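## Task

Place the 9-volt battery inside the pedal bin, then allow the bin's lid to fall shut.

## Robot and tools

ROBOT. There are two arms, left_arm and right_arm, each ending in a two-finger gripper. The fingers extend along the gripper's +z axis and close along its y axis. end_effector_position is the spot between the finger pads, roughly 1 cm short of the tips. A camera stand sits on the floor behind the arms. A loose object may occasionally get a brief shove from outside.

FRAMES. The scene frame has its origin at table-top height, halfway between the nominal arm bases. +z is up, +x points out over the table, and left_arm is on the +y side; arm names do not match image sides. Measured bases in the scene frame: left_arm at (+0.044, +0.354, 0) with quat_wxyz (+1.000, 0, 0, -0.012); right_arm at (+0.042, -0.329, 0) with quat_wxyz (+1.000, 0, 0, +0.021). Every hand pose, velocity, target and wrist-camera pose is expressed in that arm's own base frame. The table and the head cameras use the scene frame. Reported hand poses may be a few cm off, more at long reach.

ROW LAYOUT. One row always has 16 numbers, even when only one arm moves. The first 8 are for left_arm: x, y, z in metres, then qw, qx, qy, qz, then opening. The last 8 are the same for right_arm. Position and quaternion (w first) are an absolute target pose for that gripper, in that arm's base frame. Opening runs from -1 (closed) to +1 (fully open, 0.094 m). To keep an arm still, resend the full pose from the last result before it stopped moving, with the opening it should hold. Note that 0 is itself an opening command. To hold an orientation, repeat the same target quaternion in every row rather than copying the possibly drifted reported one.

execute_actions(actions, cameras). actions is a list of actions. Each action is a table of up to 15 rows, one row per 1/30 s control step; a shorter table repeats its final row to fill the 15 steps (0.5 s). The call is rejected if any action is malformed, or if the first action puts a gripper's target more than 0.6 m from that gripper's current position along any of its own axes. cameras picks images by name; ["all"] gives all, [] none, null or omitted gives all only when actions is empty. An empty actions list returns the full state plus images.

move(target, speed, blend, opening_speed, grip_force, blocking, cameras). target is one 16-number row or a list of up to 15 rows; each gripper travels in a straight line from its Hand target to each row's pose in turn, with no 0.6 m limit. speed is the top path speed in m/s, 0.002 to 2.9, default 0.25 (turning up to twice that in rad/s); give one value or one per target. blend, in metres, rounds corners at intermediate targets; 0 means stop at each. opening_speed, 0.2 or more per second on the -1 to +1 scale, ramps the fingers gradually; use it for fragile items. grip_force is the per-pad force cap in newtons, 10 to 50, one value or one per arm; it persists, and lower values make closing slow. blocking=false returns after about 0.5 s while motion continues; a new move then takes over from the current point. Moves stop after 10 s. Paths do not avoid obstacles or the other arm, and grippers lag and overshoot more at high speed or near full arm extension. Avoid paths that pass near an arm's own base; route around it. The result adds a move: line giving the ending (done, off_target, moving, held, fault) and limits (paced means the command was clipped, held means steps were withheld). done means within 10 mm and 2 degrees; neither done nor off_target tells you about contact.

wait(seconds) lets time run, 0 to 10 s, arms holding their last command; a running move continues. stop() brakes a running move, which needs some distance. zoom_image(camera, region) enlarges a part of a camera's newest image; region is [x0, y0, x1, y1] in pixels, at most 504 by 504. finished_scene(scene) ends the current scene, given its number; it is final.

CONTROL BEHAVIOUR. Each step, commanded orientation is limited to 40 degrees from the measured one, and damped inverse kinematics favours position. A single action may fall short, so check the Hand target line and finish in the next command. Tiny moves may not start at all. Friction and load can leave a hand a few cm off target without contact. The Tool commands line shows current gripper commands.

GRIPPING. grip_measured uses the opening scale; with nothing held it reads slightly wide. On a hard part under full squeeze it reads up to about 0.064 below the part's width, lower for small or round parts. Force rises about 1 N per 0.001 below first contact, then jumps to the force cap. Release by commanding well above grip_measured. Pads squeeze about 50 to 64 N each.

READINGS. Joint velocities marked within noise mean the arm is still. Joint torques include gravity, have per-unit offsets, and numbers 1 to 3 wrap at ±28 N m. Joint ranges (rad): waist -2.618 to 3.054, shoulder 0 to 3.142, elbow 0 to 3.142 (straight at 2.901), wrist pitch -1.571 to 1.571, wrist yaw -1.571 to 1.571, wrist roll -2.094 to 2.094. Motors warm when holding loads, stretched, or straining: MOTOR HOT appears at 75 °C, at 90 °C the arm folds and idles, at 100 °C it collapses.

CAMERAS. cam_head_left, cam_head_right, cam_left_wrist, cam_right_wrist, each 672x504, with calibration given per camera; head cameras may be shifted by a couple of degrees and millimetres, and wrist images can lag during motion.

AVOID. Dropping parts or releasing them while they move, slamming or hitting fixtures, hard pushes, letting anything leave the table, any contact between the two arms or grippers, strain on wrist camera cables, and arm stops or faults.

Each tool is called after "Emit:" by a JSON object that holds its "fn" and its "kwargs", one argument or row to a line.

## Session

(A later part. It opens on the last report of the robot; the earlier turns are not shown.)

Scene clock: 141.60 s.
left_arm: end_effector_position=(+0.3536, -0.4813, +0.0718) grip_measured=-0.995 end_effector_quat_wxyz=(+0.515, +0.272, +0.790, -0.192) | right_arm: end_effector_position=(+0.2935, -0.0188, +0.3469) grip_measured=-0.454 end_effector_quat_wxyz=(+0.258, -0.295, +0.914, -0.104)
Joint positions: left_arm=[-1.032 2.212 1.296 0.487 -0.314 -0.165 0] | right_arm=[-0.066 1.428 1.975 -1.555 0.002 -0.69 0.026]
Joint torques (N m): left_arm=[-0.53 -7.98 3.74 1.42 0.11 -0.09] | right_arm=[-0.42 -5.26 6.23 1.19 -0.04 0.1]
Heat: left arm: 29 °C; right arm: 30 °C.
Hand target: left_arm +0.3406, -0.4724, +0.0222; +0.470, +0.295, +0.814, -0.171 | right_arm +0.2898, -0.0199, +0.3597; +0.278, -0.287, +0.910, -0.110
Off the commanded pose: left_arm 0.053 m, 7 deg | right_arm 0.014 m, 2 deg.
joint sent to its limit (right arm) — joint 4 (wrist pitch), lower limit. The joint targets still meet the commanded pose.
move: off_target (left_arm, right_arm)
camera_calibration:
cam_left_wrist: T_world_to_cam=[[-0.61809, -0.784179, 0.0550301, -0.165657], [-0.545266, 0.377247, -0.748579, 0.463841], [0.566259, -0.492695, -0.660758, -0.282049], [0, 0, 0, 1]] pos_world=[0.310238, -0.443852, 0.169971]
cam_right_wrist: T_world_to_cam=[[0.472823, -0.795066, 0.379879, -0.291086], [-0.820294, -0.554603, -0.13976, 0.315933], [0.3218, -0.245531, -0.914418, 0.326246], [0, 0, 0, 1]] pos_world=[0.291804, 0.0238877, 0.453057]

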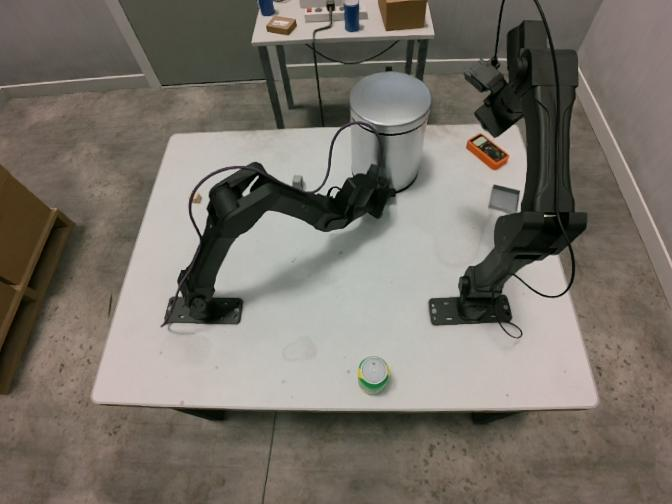

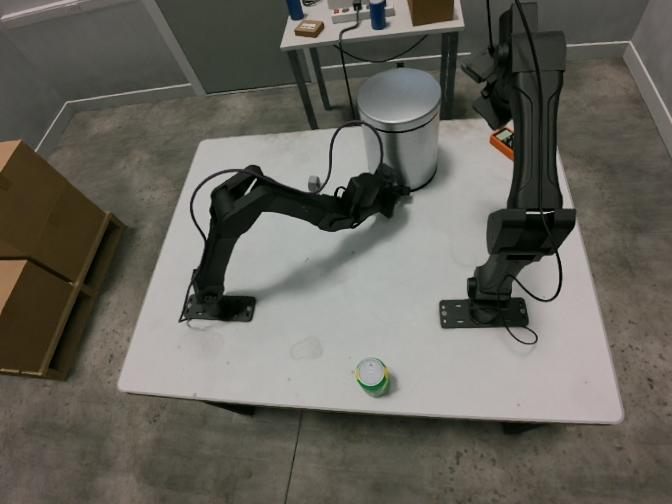

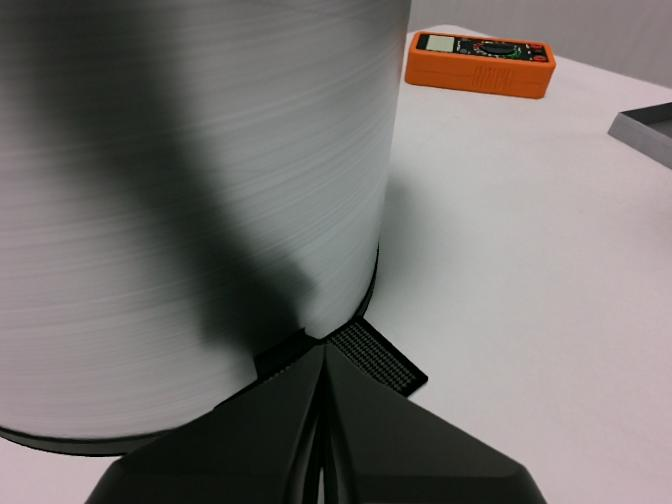

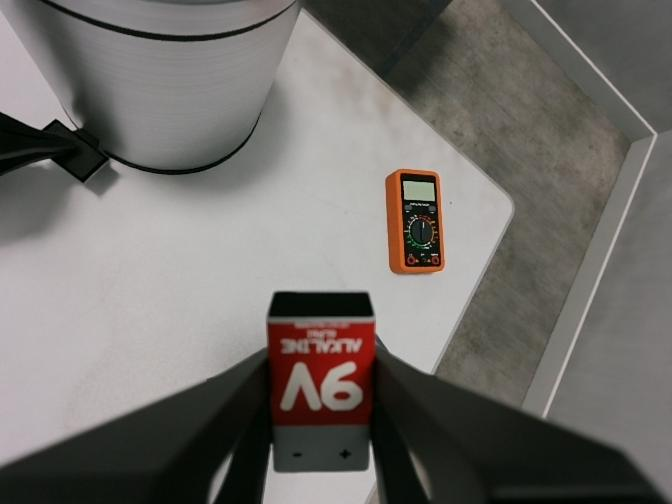

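Emit:
{"fn": "move", "kwargs": {
  "target": [
    [0.345,-0.485,0.078,0.47,0.296,0.814,-0.171,-1,0.29,-0.02,0.36,0.277,-0.287,0.91,-0.11,-0.7],
    [0.335,-0.485,0.02,0.47,0.296,0.814,-0.171,-1,0.29,-0.02,0.36,0.277,-0.287,0.91,-0.11,-0.7],
    [0.33,-0.48,-0.04,0.47,0.296,0.814,-0.171,-1,0.29,-0.02,0.36,0.277,-0.287,0.91,-0.11,-0.7]
  ],
  "speed": [0.1,0.06,0.06],
  "blend": [0,0.01,0],
  "cameras": ["all"]
}}

Scene clock: 151.70 s.
left_arm: end_effector_position=(+0.3513, -0.4854, +0.0398) grip_measured=-0.995 end_effector_quat_wxyz=(+0.550, +0.245, +0.773, -0.199) | right_arm: end_effector_position=(+0.2935, -0.0188, +0.3469) grip_measured=-0.454 end_effector_quat_wxyz=(+0.258, -0.295, +0.914, -0.104)
Joint positions: left_arm=[-1.059 2.339 1.259 0.731 -0.384 -0.175 0] | right_arm=[-0.066 1.428 1.975 -1.555 0.002 -0.69 0.026]
Joint torques (N m): left_arm=[-0.85 -6.76 2.91 0.83 0.51 -0.19] | right_arm=[-0.44 -5.24 6.23 1.2 -0.04 0.09]
Heat: left arm: 28 °C; right arm: 30 °C.
Hand target: left_arm +0.3262, -0.4721, -0.0349; +0.471, +0.293, +0.814, -0.171 | right_arm +0.2898, -0.0199, +0.3597; +0.278, -0.287, +0.910, -0.110
Off the commanded pose: left_arm 0.083 m, 12 deg | right_arm 0.014 m, 2 deg.
joint sent to its limit (right arm) — joint 4 (wrist pitch), lower limit. The joint targets still meet the commanded pose.
move: off_target (left_arm, right_arm)
camera_calibration:
cam_left_wrist: T_world_to_cam=[[-0.588763, -0.805161, 0.0712359, -0.189662], [-0.514579, 0.305392, -0.801214, 0.396679], [0.623352, -0.508382, -0.594122, -0.334134], [0, 0, 0, 1]] pos_world=[0.300739, -0.443719, 0.132819]
cam_right_wrist: T_world_to_cam=[[0.472823, -0.795066, 0.379879, -0.291086], [-0.820294, -0.554603, -0.13976, 0.315933], [0.3218, -0.245531, -0.914418, 0.326246], [0, 0, 0, 1]] pos_world=[0.291804, 0.0238877, 0.453057]

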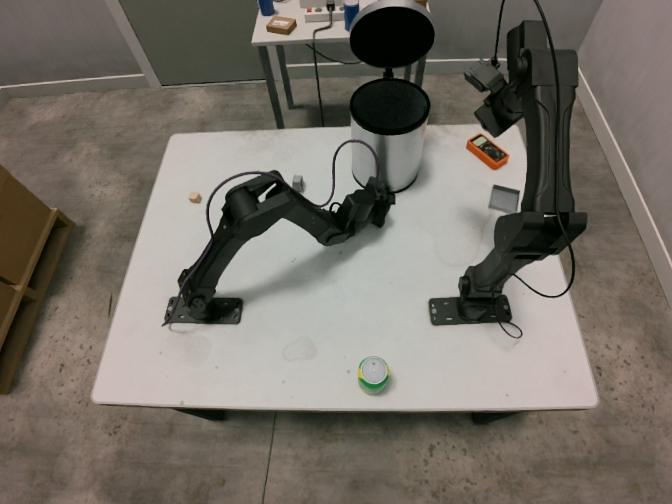

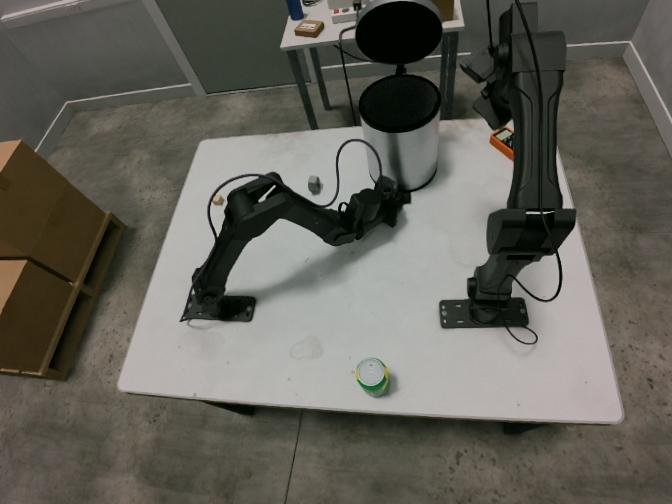

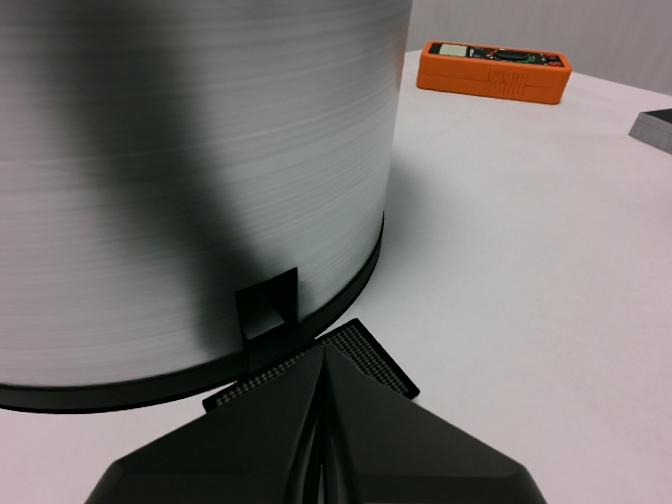

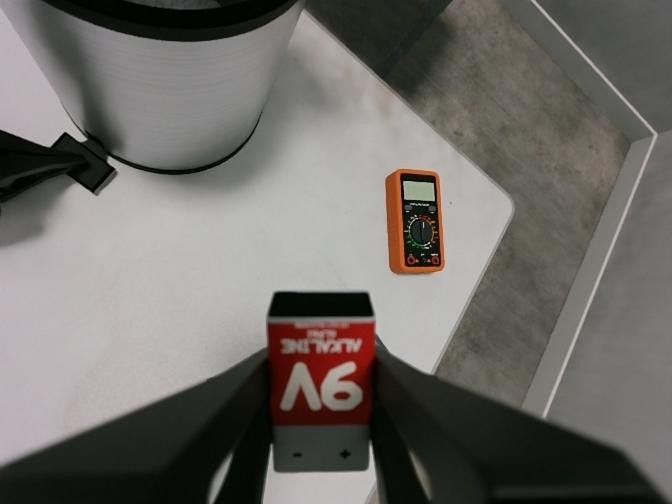

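Emit:
{"fn": "move", "kwargs": {
  "target": [
    [0.3262,-0.4721,-0.0349,0.471,0.293,0.814,-0.171,-1,0.40,0.08,0.40,0,0.574,0.819,0,-0.7],
    [0.3262,-0.4721,-0.0349,0.471,0.293,0.814,-0.171,-1,0.47,0.17,0.37,0,0.574,0.819,0,-0.7]
  ],
  "blend": [0.03,0],
  "speed": 0.3,
  "cameras": ["all"]
}}

Scene clock: 172.80 s.
left_arm: end_effector_position=(+0.3491, -0.4841, +0.0395) grip_measured=-0.995 end_effector_quat_wxyz=(+0.552, +0.243, +0.770, -0.207) | right_arm: end_effector_position=(+0.4682, +0.1719, +0.3541) grip_measured=-0.454 end_effector_quat_wxyz=(+0.218, +0.528, +0.763, +0.303)
Joint positions: left_arm=[-1.059 2.339 1.239 0.767 -0.374 -0.178 0] | right_arm=[0.353 2.175 2.844 -1.474 0.008 1.561 0.026]
Joint torques (N m): left_arm=[-0.85 -8.9 1.72 0.65 0.39 -0.19] | right_arm=[-0.38 -10.73 5.71 1.58 -0.06 0.04]
Heat: left arm: 27 °C; right arm: 30 °C.
Hand target: left_arm +0.3238, -0.4663, -0.0306; +0.473, +0.290, +0.814, -0.172 | right_arm +0.4691, +0.1698, +0.3693; +0.231, +0.525, +0.753, +0.322
Off the commanded pose: left_arm 0.079 m, 13 deg | right_arm 0.016 m, 44 deg; orientation clipped.
elbow stopped short (right arm): the move would have taken joint 3 (elbow) straighter than the controller allows.
move: off_target (left_arm, right_arm); limits=paced
camera_calibration:
cam_left_wrist: T_world_to_cam=[[-0.594918, -0.799527, 0.0826345, -0.185557], [-0.509913, 0.295939, -0.807718, 0.38894], [0.621338, -0.522662, -0.583749, -0.338948], [0, 0, 0, 1]] pos_world=[0.298535, -0.440616, 0.131627]
cam_right_wrist: T_world_to_cam=[[-0.69361, -0.279089, -0.664089, 0.602294], [-0.526377, 0.825721, 0.202761, 0.0698652], [0.491764, 0.490199, -0.719634, 0.0484382], [0, 0, 0, 1]] pos_world=[0.430712, 0.0866598, 0.420668]

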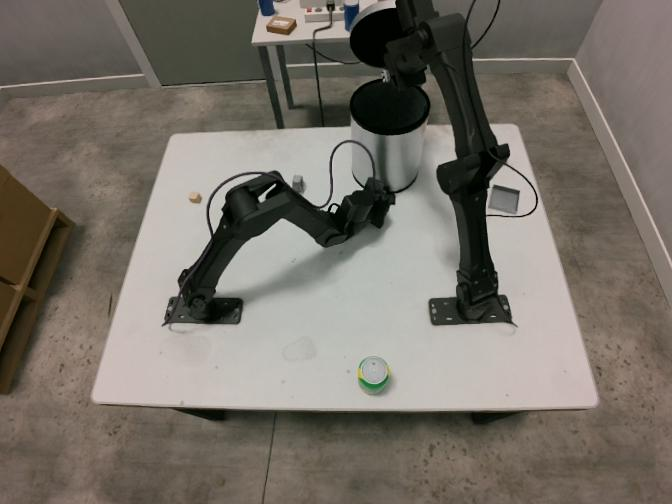

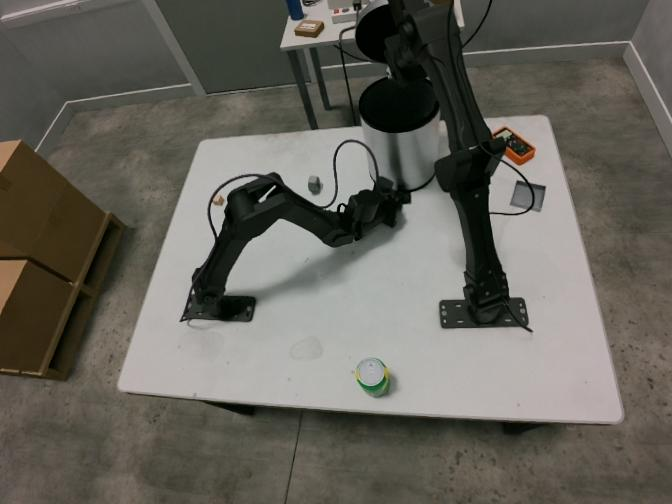

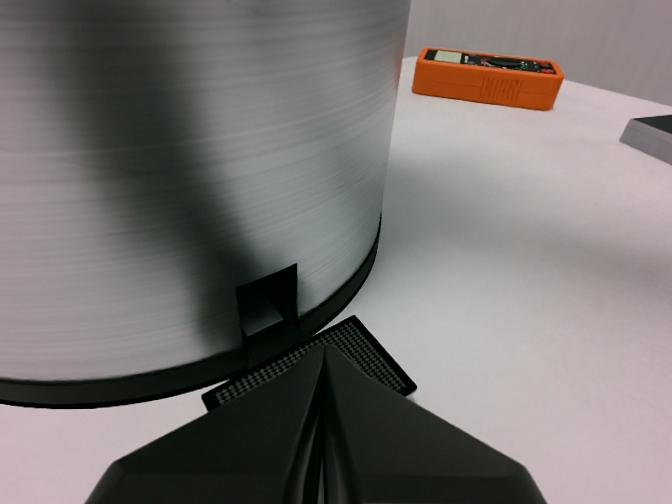

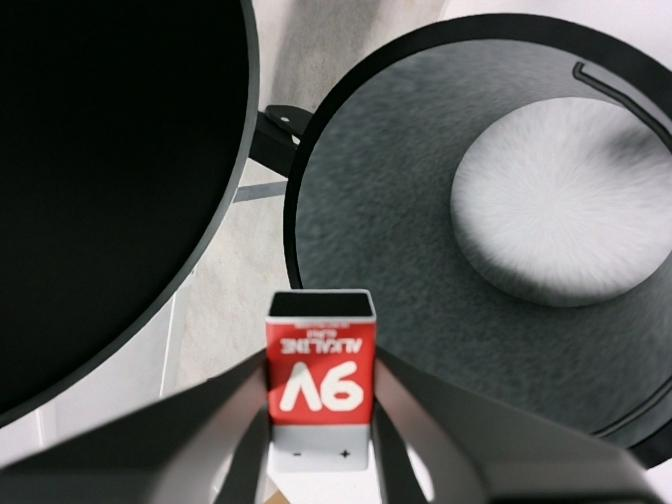

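Emit:
{"fn": "move", "kwargs": {
  "target": [
    [0.3238,-0.4663,-0.0306,0.473,0.29,0.814,-0.172,-1,0.44,0.145,0.37,0.214,-0.144,0.965,0.032,-0.7],
    [0.3238,-0.4663,-0.0306,0.473,0.29,0.814,-0.172,-1,0.472,0.15,0.29,0.214,-0.144,0.965,0.032,-0.7]
  ],
  "blend": [0.01,0],
  "speed": 0.4,
  "cameras": ["all"]
}}

Scene clock: 190.80 s.
left_arm: end_effector_position=(+0.3462, -0.4822, +0.0386) grip_measured=-0.995 end_effector_quat_wxyz=(+0.555, +0.243, +0.766, -0.215) | right_arm: end_effector_position=(+0.4722, +0.1503, +0.2840) grip_measured=-0.454 end_effector_quat_wxyz=(+0.262, -0.139, +0.954, +0.045)
Joint positions: left_arm=[-1.059 2.339 1.214 0.806 -0.365 -0.179 0] | right_arm=[0.304 2.246 2.77 -1.557 -0.005 0.017 0.026]
Joint torques (N m): left_arm=[-0.8 -10.44 1.26 0.44 0.28 -0.18] | right_arm=[0.21 -11.4 4.63 1.18 0.08 -0.06]
Heat: left arm: 27 °C; right arm: 29 °C.
Hand target: left_arm +0.3222, -0.4617, -0.0269; +0.476, +0.288, +0.813, -0.173 | right_arm +0.4716, +0.1498, +0.2895; +0.270, -0.142, +0.952, +0.041
Off the commanded pose: left_arm 0.074 m, 13 deg | right_arm 0.006 m, 6 deg.
elbow stopped short (right arm): the move would have taken joint 3 (elbow) straighter than the controller allows.
joint read past its limit (right arm) — joint 4 (wrist pitch), lower limit.
joint sent to its limit (right arm) — joint 4 (wrist pitch), lower limit. The joint targets are off in orientation, not in position.
move: off_target (left_arm, right_arm)
camera_calibration:
cam_left_wrist: T_world_to_cam=[[-0.602189, -0.793002, 0.0922804, -0.18029], [-0.504328, 0.288255, -0.813979, 0.380741], [0.618887, -0.536709, -0.573517, -0.343004], [0, 0, 0, 1]] pos_world=[0.295731, -0.436814, 0.129834]
cam_right_wrist: T_world_to_cam=[[0.279519, -0.959753, 0.0272557, -0.00116323], [-0.931879, -0.278019, -0.23304, 0.58518], [0.231238, 0.03974, -0.972085, 0.269054], [0, 0, 0, 1]] pos_world=[0.483426, 0.150882, 0.397945]

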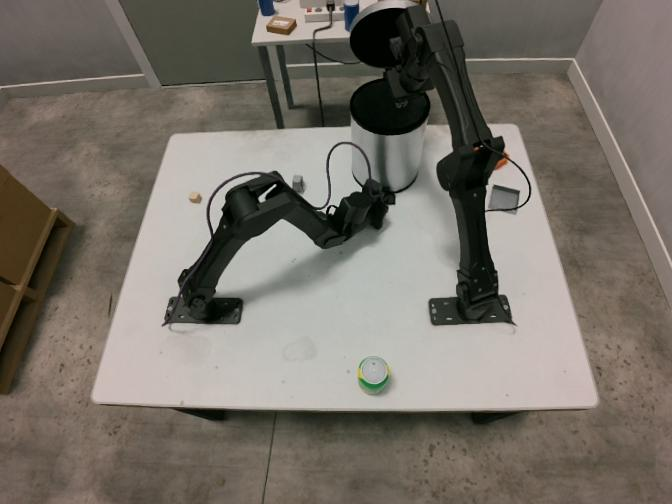

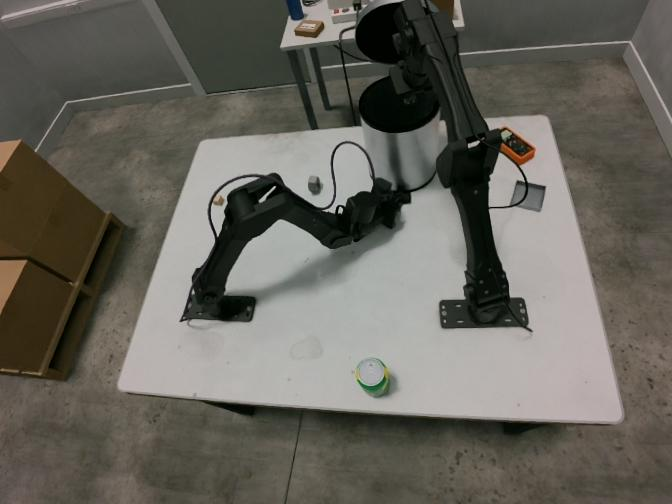

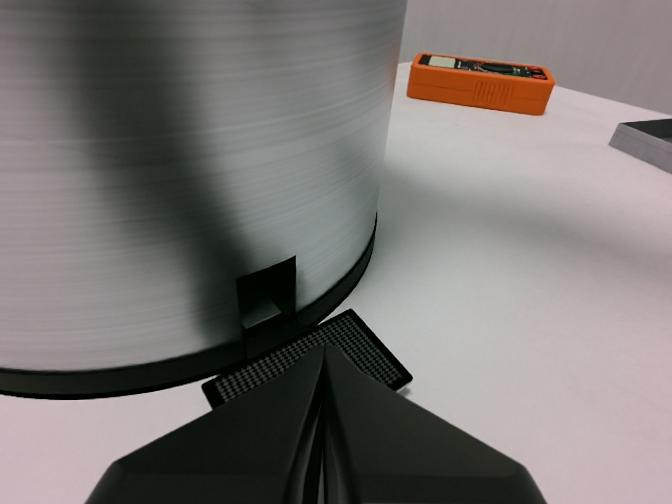

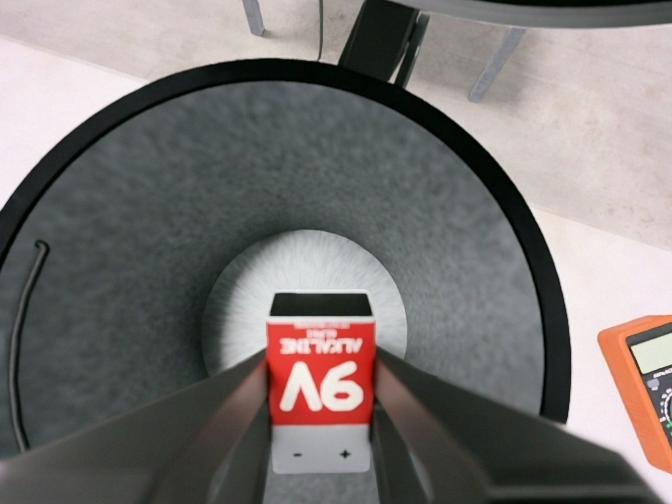

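Emit:
{"fn": "move", "kwargs": {
  "target": [
    [0.3238,-0.4663,-0.0320,0.473,0.29,0.814,-0.172,-1,0.472,0.15,0.195,0.214,-0.144,0.965,0.032,-0.7]
  ],
  "speed": 0.12,
  "cameras": ["all"]
}}

Scene clock: 197.23 s.
left_arm: end_effector_position=(+0.3438, -0.4804, +0.0383) grip_measured=-0.995 end_effector_quat_wxyz=(+0.554, +0.244, +0.765, -0.218) | right_arm: end_effector_position=(+0.4721, +0.1489, +0.1993) grip_measured=-0.455 end_effector_quat_wxyz=(+0.215, -0.143, +0.966, +0.026)
Joint positions: left_arm=[-1.059 2.333 1.196 0.821 -0.358 -0.179 0] | right_arm=[0.31 2.082 2.154 -1.206 0.017 0.011 0.026]
Joint torques (N m): left_arm=[-0.84 -9.77 2.19 0.39 0.21 -0.17] | right_arm=[-0.14 -11.14 3.66 1.22 -0.15 0]
Heat: left arm: 27 °C; right arm: 29 °C.
Hand target: left_arm +0.3216, -0.4608, -0.0278; +0.476, +0.288, +0.812, -0.173 | right_arm +0.4719, +0.1500, +0.1949; +0.214, -0.144, +0.966, +0.032
Off the commanded pose: left_arm 0.074 m, 13 deg | right_arm 0.004 m, 1 deg.
move: off_target (left_arm)
camera_calibration:
cam_left_wrist: T_world_to_cam=[[-0.607501, -0.788506, 0.0959202, -0.176496], [-0.502927, 0.288359, -0.814809, 0.378377], [0.614822, -0.543238, -0.571739, -0.342462], [0, 0, 0, 1]] pos_world=[0.293628, -0.434315, 0.129436]
cam_right_wrist: T_world_to_cam=[[0.282963, -0.957733, 0.0517714, -0.00687782], [-0.948432, -0.287438, -0.133628, 0.554346], [0.142861, -0.0112897, -0.989678, 0.239551], [0, 0, 0, 1]] pos_world=[0.493483, 0.155458, 0.311511]

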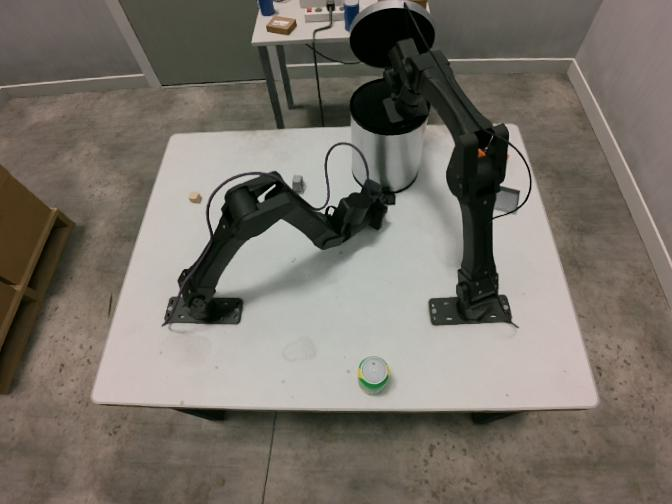

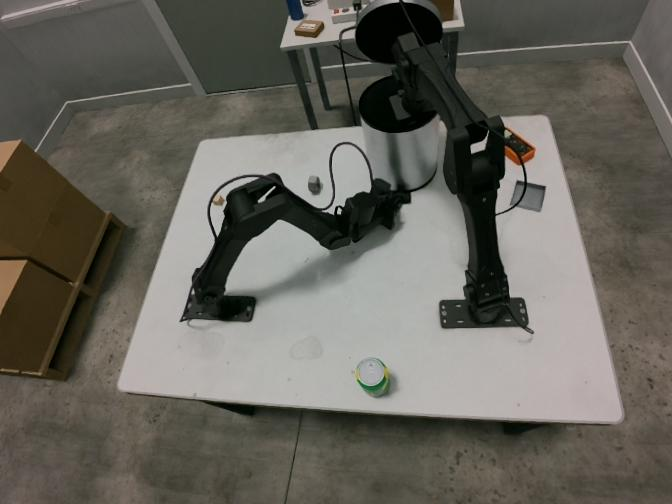

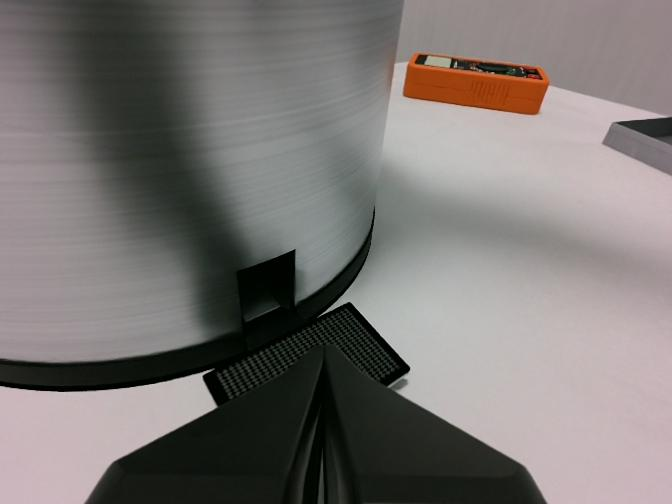

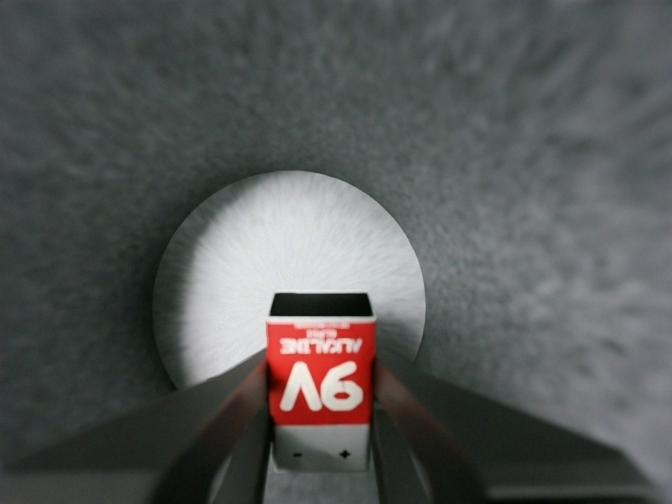

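Emit:
{"fn": "move", "kwargs": {
  "target": [
    [0.3238,-0.4663,-0.0320,0.473,0.29,0.814,-0.172,-1,0.470,0.15,0.135,0.165,-0.146,0.975,0.025,-0.7],
    [0.3238,-0.4663,-0.0320,0.473,0.29,0.814,-0.172,-1,0.470,0.15,0.135,0.165,-0.146,0.975,0.025,0.0]
  ],
  "speed": 0.1,
  "opening_speed": 1,
  "cameras": ["all"]
}}

Scene clock: 207.93 s.
left_arm: end_effector_position=(+0.3430, -0.4799, +0.0381) grip_measured=-0.995 end_effector_quat_wxyz=(+0.555, +0.245, +0.764, -0.220) | right_arm: end_effector_position=(+0.4814, +0.1516, +0.2019) grip_measured=-0.003 end_effector_quat_wxyz=(+0.255, -0.149, +0.955, +0.018)
Joint positions: left_arm=[-1.059 2.333 1.191 0.829 -0.355 -0.179 0] | right_arm=[0.32 2.034 2.055 -1.078 0.047 -0.001 0.047]
Joint torques (N m): left_arm=[-0.84 -9.76 2.45 0.32 0.18 -0.18] | right_arm=[-0.84 -4.52 1.63 0.75 -0.45 0.19]
Heat: left arm: 27 °C; right arm: 29 °C.
Hand target: left_arm +0.3213, -0.4606, -0.0278; +0.477, +0.288, +0.812, -0.173 | right_arm +0.4664, +0.1488, +0.1397; +0.166, -0.144, +0.975, +0.025
Off the commanded pose: left_arm 0.074 m, 13 deg | right_arm 0.068 m, 11 deg.
move: off_target (left_arm, right_arm); target 2's new opening was sent with right_arm's hand 0.064 m and 9 deg from that target
camera_calibration:
cam_left_wrist: T_world_to_cam=[[-0.609255, -0.786947, 0.0975848, -0.175278], [-0.501744, 0.287273, -0.815921, 0.376795], [0.614053, -0.546066, -0.569869, -0.343066], [0, 0, 0, 1]] pos_world=[0.292927, -0.433515, 0.129037]
cam_right_wrist: T_world_to_cam=[[0.284763, -0.955121, 0.0815662, -0.0143952], [-0.931898, -0.29577, -0.209966, 0.573008], [0.224668, -0.0162209, -0.9743, 0.199216], [0, 0, 0, 1]] pos_world=[0.493327, 0.158961, 0.315583]

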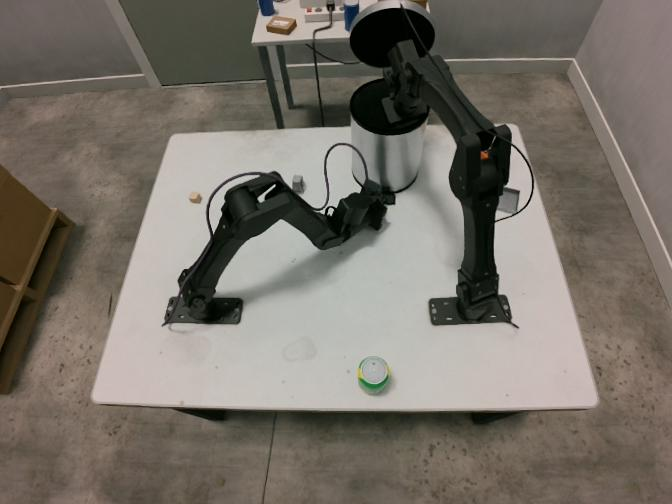

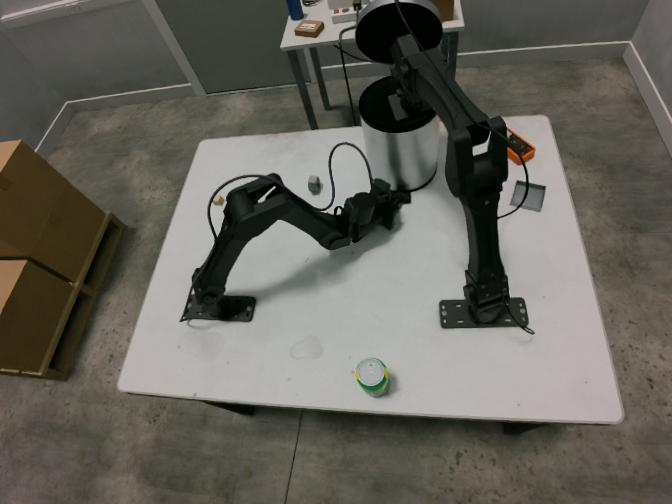

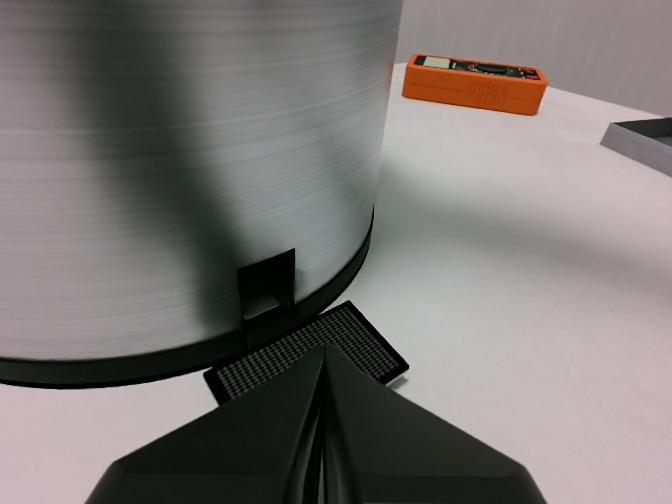

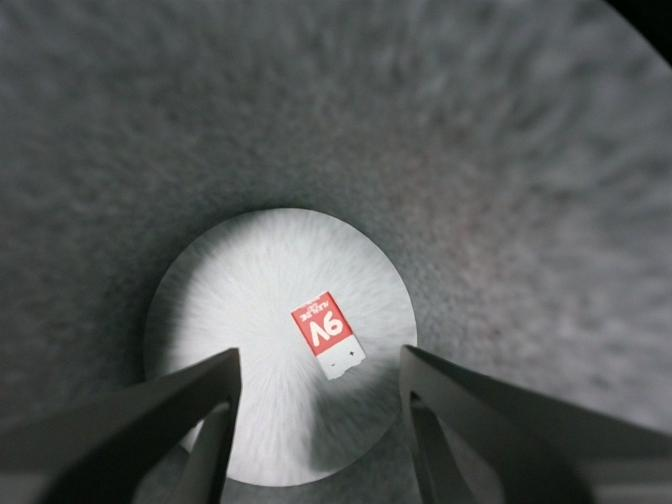

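Emit:
{"fn": "move", "kwargs": {
  "target": [
    [0.3238,-0.4663,-0.0320,0.473,0.29,0.814,-0.172,-1,0.472,0.15,0.21,0.214,-0.144,0.965,0.032,0],
    [0.3238,-0.4663,-0.0320,0.473,0.29,0.814,-0.172,-1,0.462,0.145,0.34,0.27,-0.142,0.952,0.041,0],
    [0.3238,-0.4663,-0.0320,0.473,0.29,0.814,-0.172,-1,0.30,-0.02,0.36,0.278,-0.287,0.910,-0.110,0]
  ],
  "blend": [0.01,0.03,0],
  "speed": [0.1,0.2,0.35]
}}

Emit:
{"fn": "move", "kwargs": {
  "target": [
    [0.342,-0.478,0.035,0.5,0.27,0.80,-0.19,-1,0.30,-0.02,0.36,0.278,-0.287,0.910,-0.110,0],
    [0.342,-0.475,0.085,0.5,0.27,0.80,-0.19,-1,0.30,-0.02,0.36,0.278,-0.287,0.910,-0.110,0],
    [0.25,-0.40,0.15,0.47,0.296,0.814,-0.171,-1,0.30,-0.02,0.36,0.278,-0.287,0.910,-0.110,0]
  ],
  "speed": [0.06,0.03,0.2],
  "cameras": ["all"]
}}

Scene clock: 222.73 s.
left_arm: end_effector_position=(+0.3426, -0.4796, +0.0380) grip_measured=-0.995 end_effector_quat_wxyz=(+0.555, +0.245, +0.764, -0.221) | right_arm: end_effector_position=(+0.2976, -0.0207, +0.3624) grip_measured=-0.002 end_effector_quat_wxyz=(+0.279, -0.285, +0.910, -0.115)
Joint positions: left_arm=[-1.059 2.333 1.187 0.834 -0.354 -0.179 0] | right_arm=[-0.064 1.439 2.035 -1.555 0.014 -0.676 0.047]
Joint torques (N m): left_arm=[-0.85 -9.81 2.56 0.28 0.19 -0.18] | right_arm=[-0.35 -3.45 3.71 1.33 -0.13 -0.05]
Heat: left arm: 27 °C; right arm: 28 °C.
Hand target: left_arm +0.3212, -0.4605, -0.0278; +0.477, +0.288, +0.812, -0.173 | right_arm +0.3000, -0.0201, +0.3600; +0.278, -0.287, +0.910, -0.110
Off the commanded pose: left_arm 0.074 m, 13 deg | right_arm 0.003 m, 1 deg.
move: off_target (left_arm)

Scene clock: 227.57 s.
left_arm: end_effector_position=(+0.2513, -0.4044, +0.1467) grip_measured=-0.995 end_effector_quat_wxyz=(+0.467, +0.304, +0.812, -0.170) | right_arm: end_effector_position=(+0.2976, -0.0206, +0.3624) grip_measured=-0.002 end_effector_quat_wxyz=(+0.279, -0.286, +0.910, -0.115)
Joint positions: left_arm=[-1.16 1.658 0.987 0.095 -0.387 -0.231 0] | right_arm=[-0.064 1.439 2.035 -1.555 0.013 -0.677 0.047]
Joint torques (N m): left_arm=[-0.34 -10.04 5.31 1.68 -0.22 -0.14] | right_arm=[-0.35 -3.44 3.69 1.32 -0.15 -0.03]
Heat: left arm: 27 °C; right arm: 28 °C.
Hand target: left_arm +0.2501, -0.4000, +0.1499; +0.470, +0.296, +0.814, -0.171 | right_arm +0.3000, -0.0200, +0.3600; +0.278, -0.287, +0.910, -0.110
Off the commanded pose: left_arm 0.006 m, 1 deg | right_arm 0.003 m, 1 deg.
move: done
camera_calibration:
cam_left_wrist: T_world_to_cam=[[-0.641568, -0.766744, 0.0222377, -0.154947], [-0.583206, 0.468752, -0.663432, 0.469185], [0.498259, -0.438606, -0.747906, -0.0849307], [0, 0, 0, 1]] pos_world=[0.21654, -0.375987, 0.251198]
cam_right_wrist: T_world_to_cam=[[0.441261, -0.800298, 0.40597, -0.300562], [-0.821263, -0.542482, -0.176751, 0.334453], [0.361685, -0.255414, -0.896631, 0.32017], [0, 0, 0, 1]] pos_world=[0.2915, 0.0226714, 0.468208]

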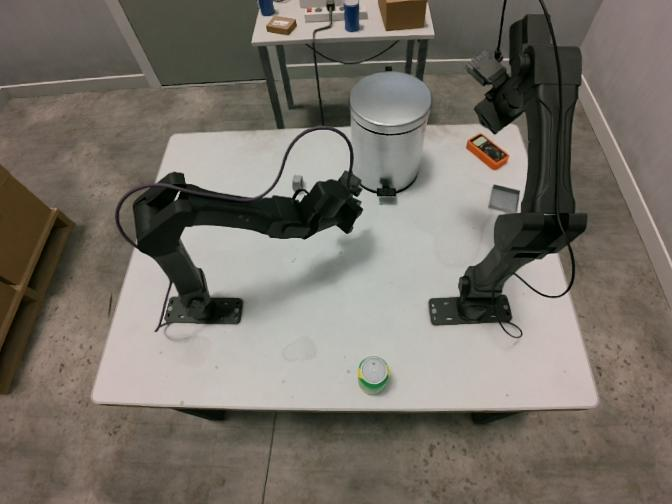

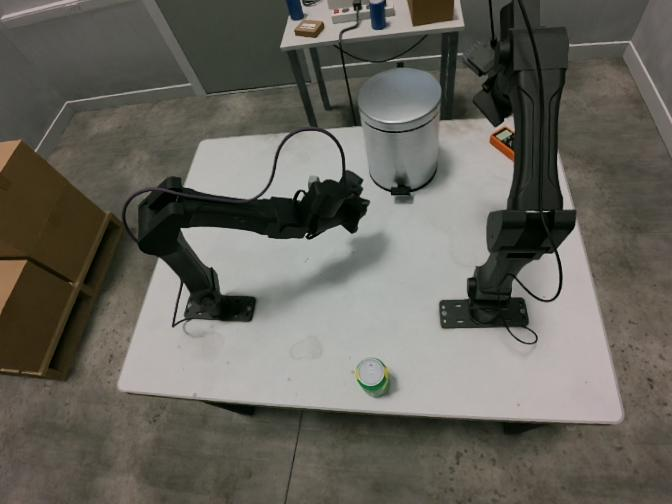

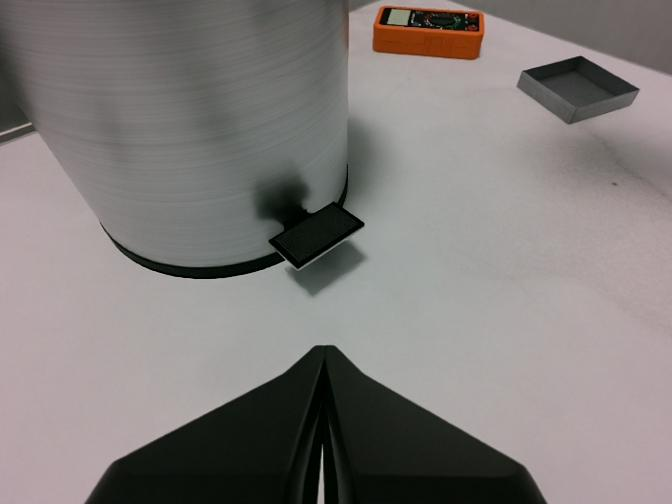

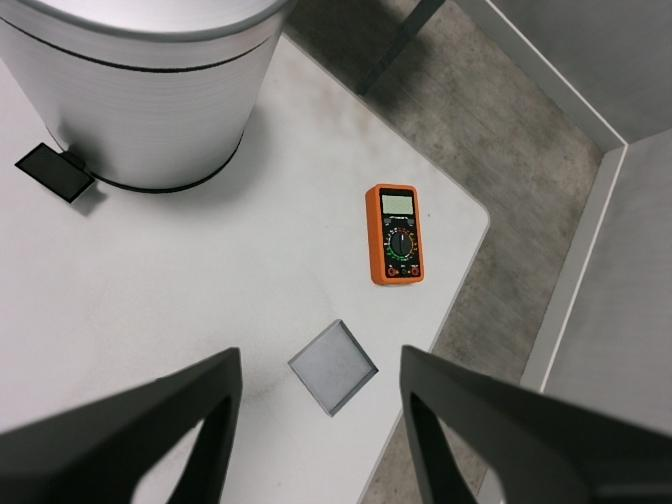

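Lid closed.

Emit:
{"fn": "finished_scene", "kwargs": {
  "scene": 2
}}

The scene is finished: the task was done.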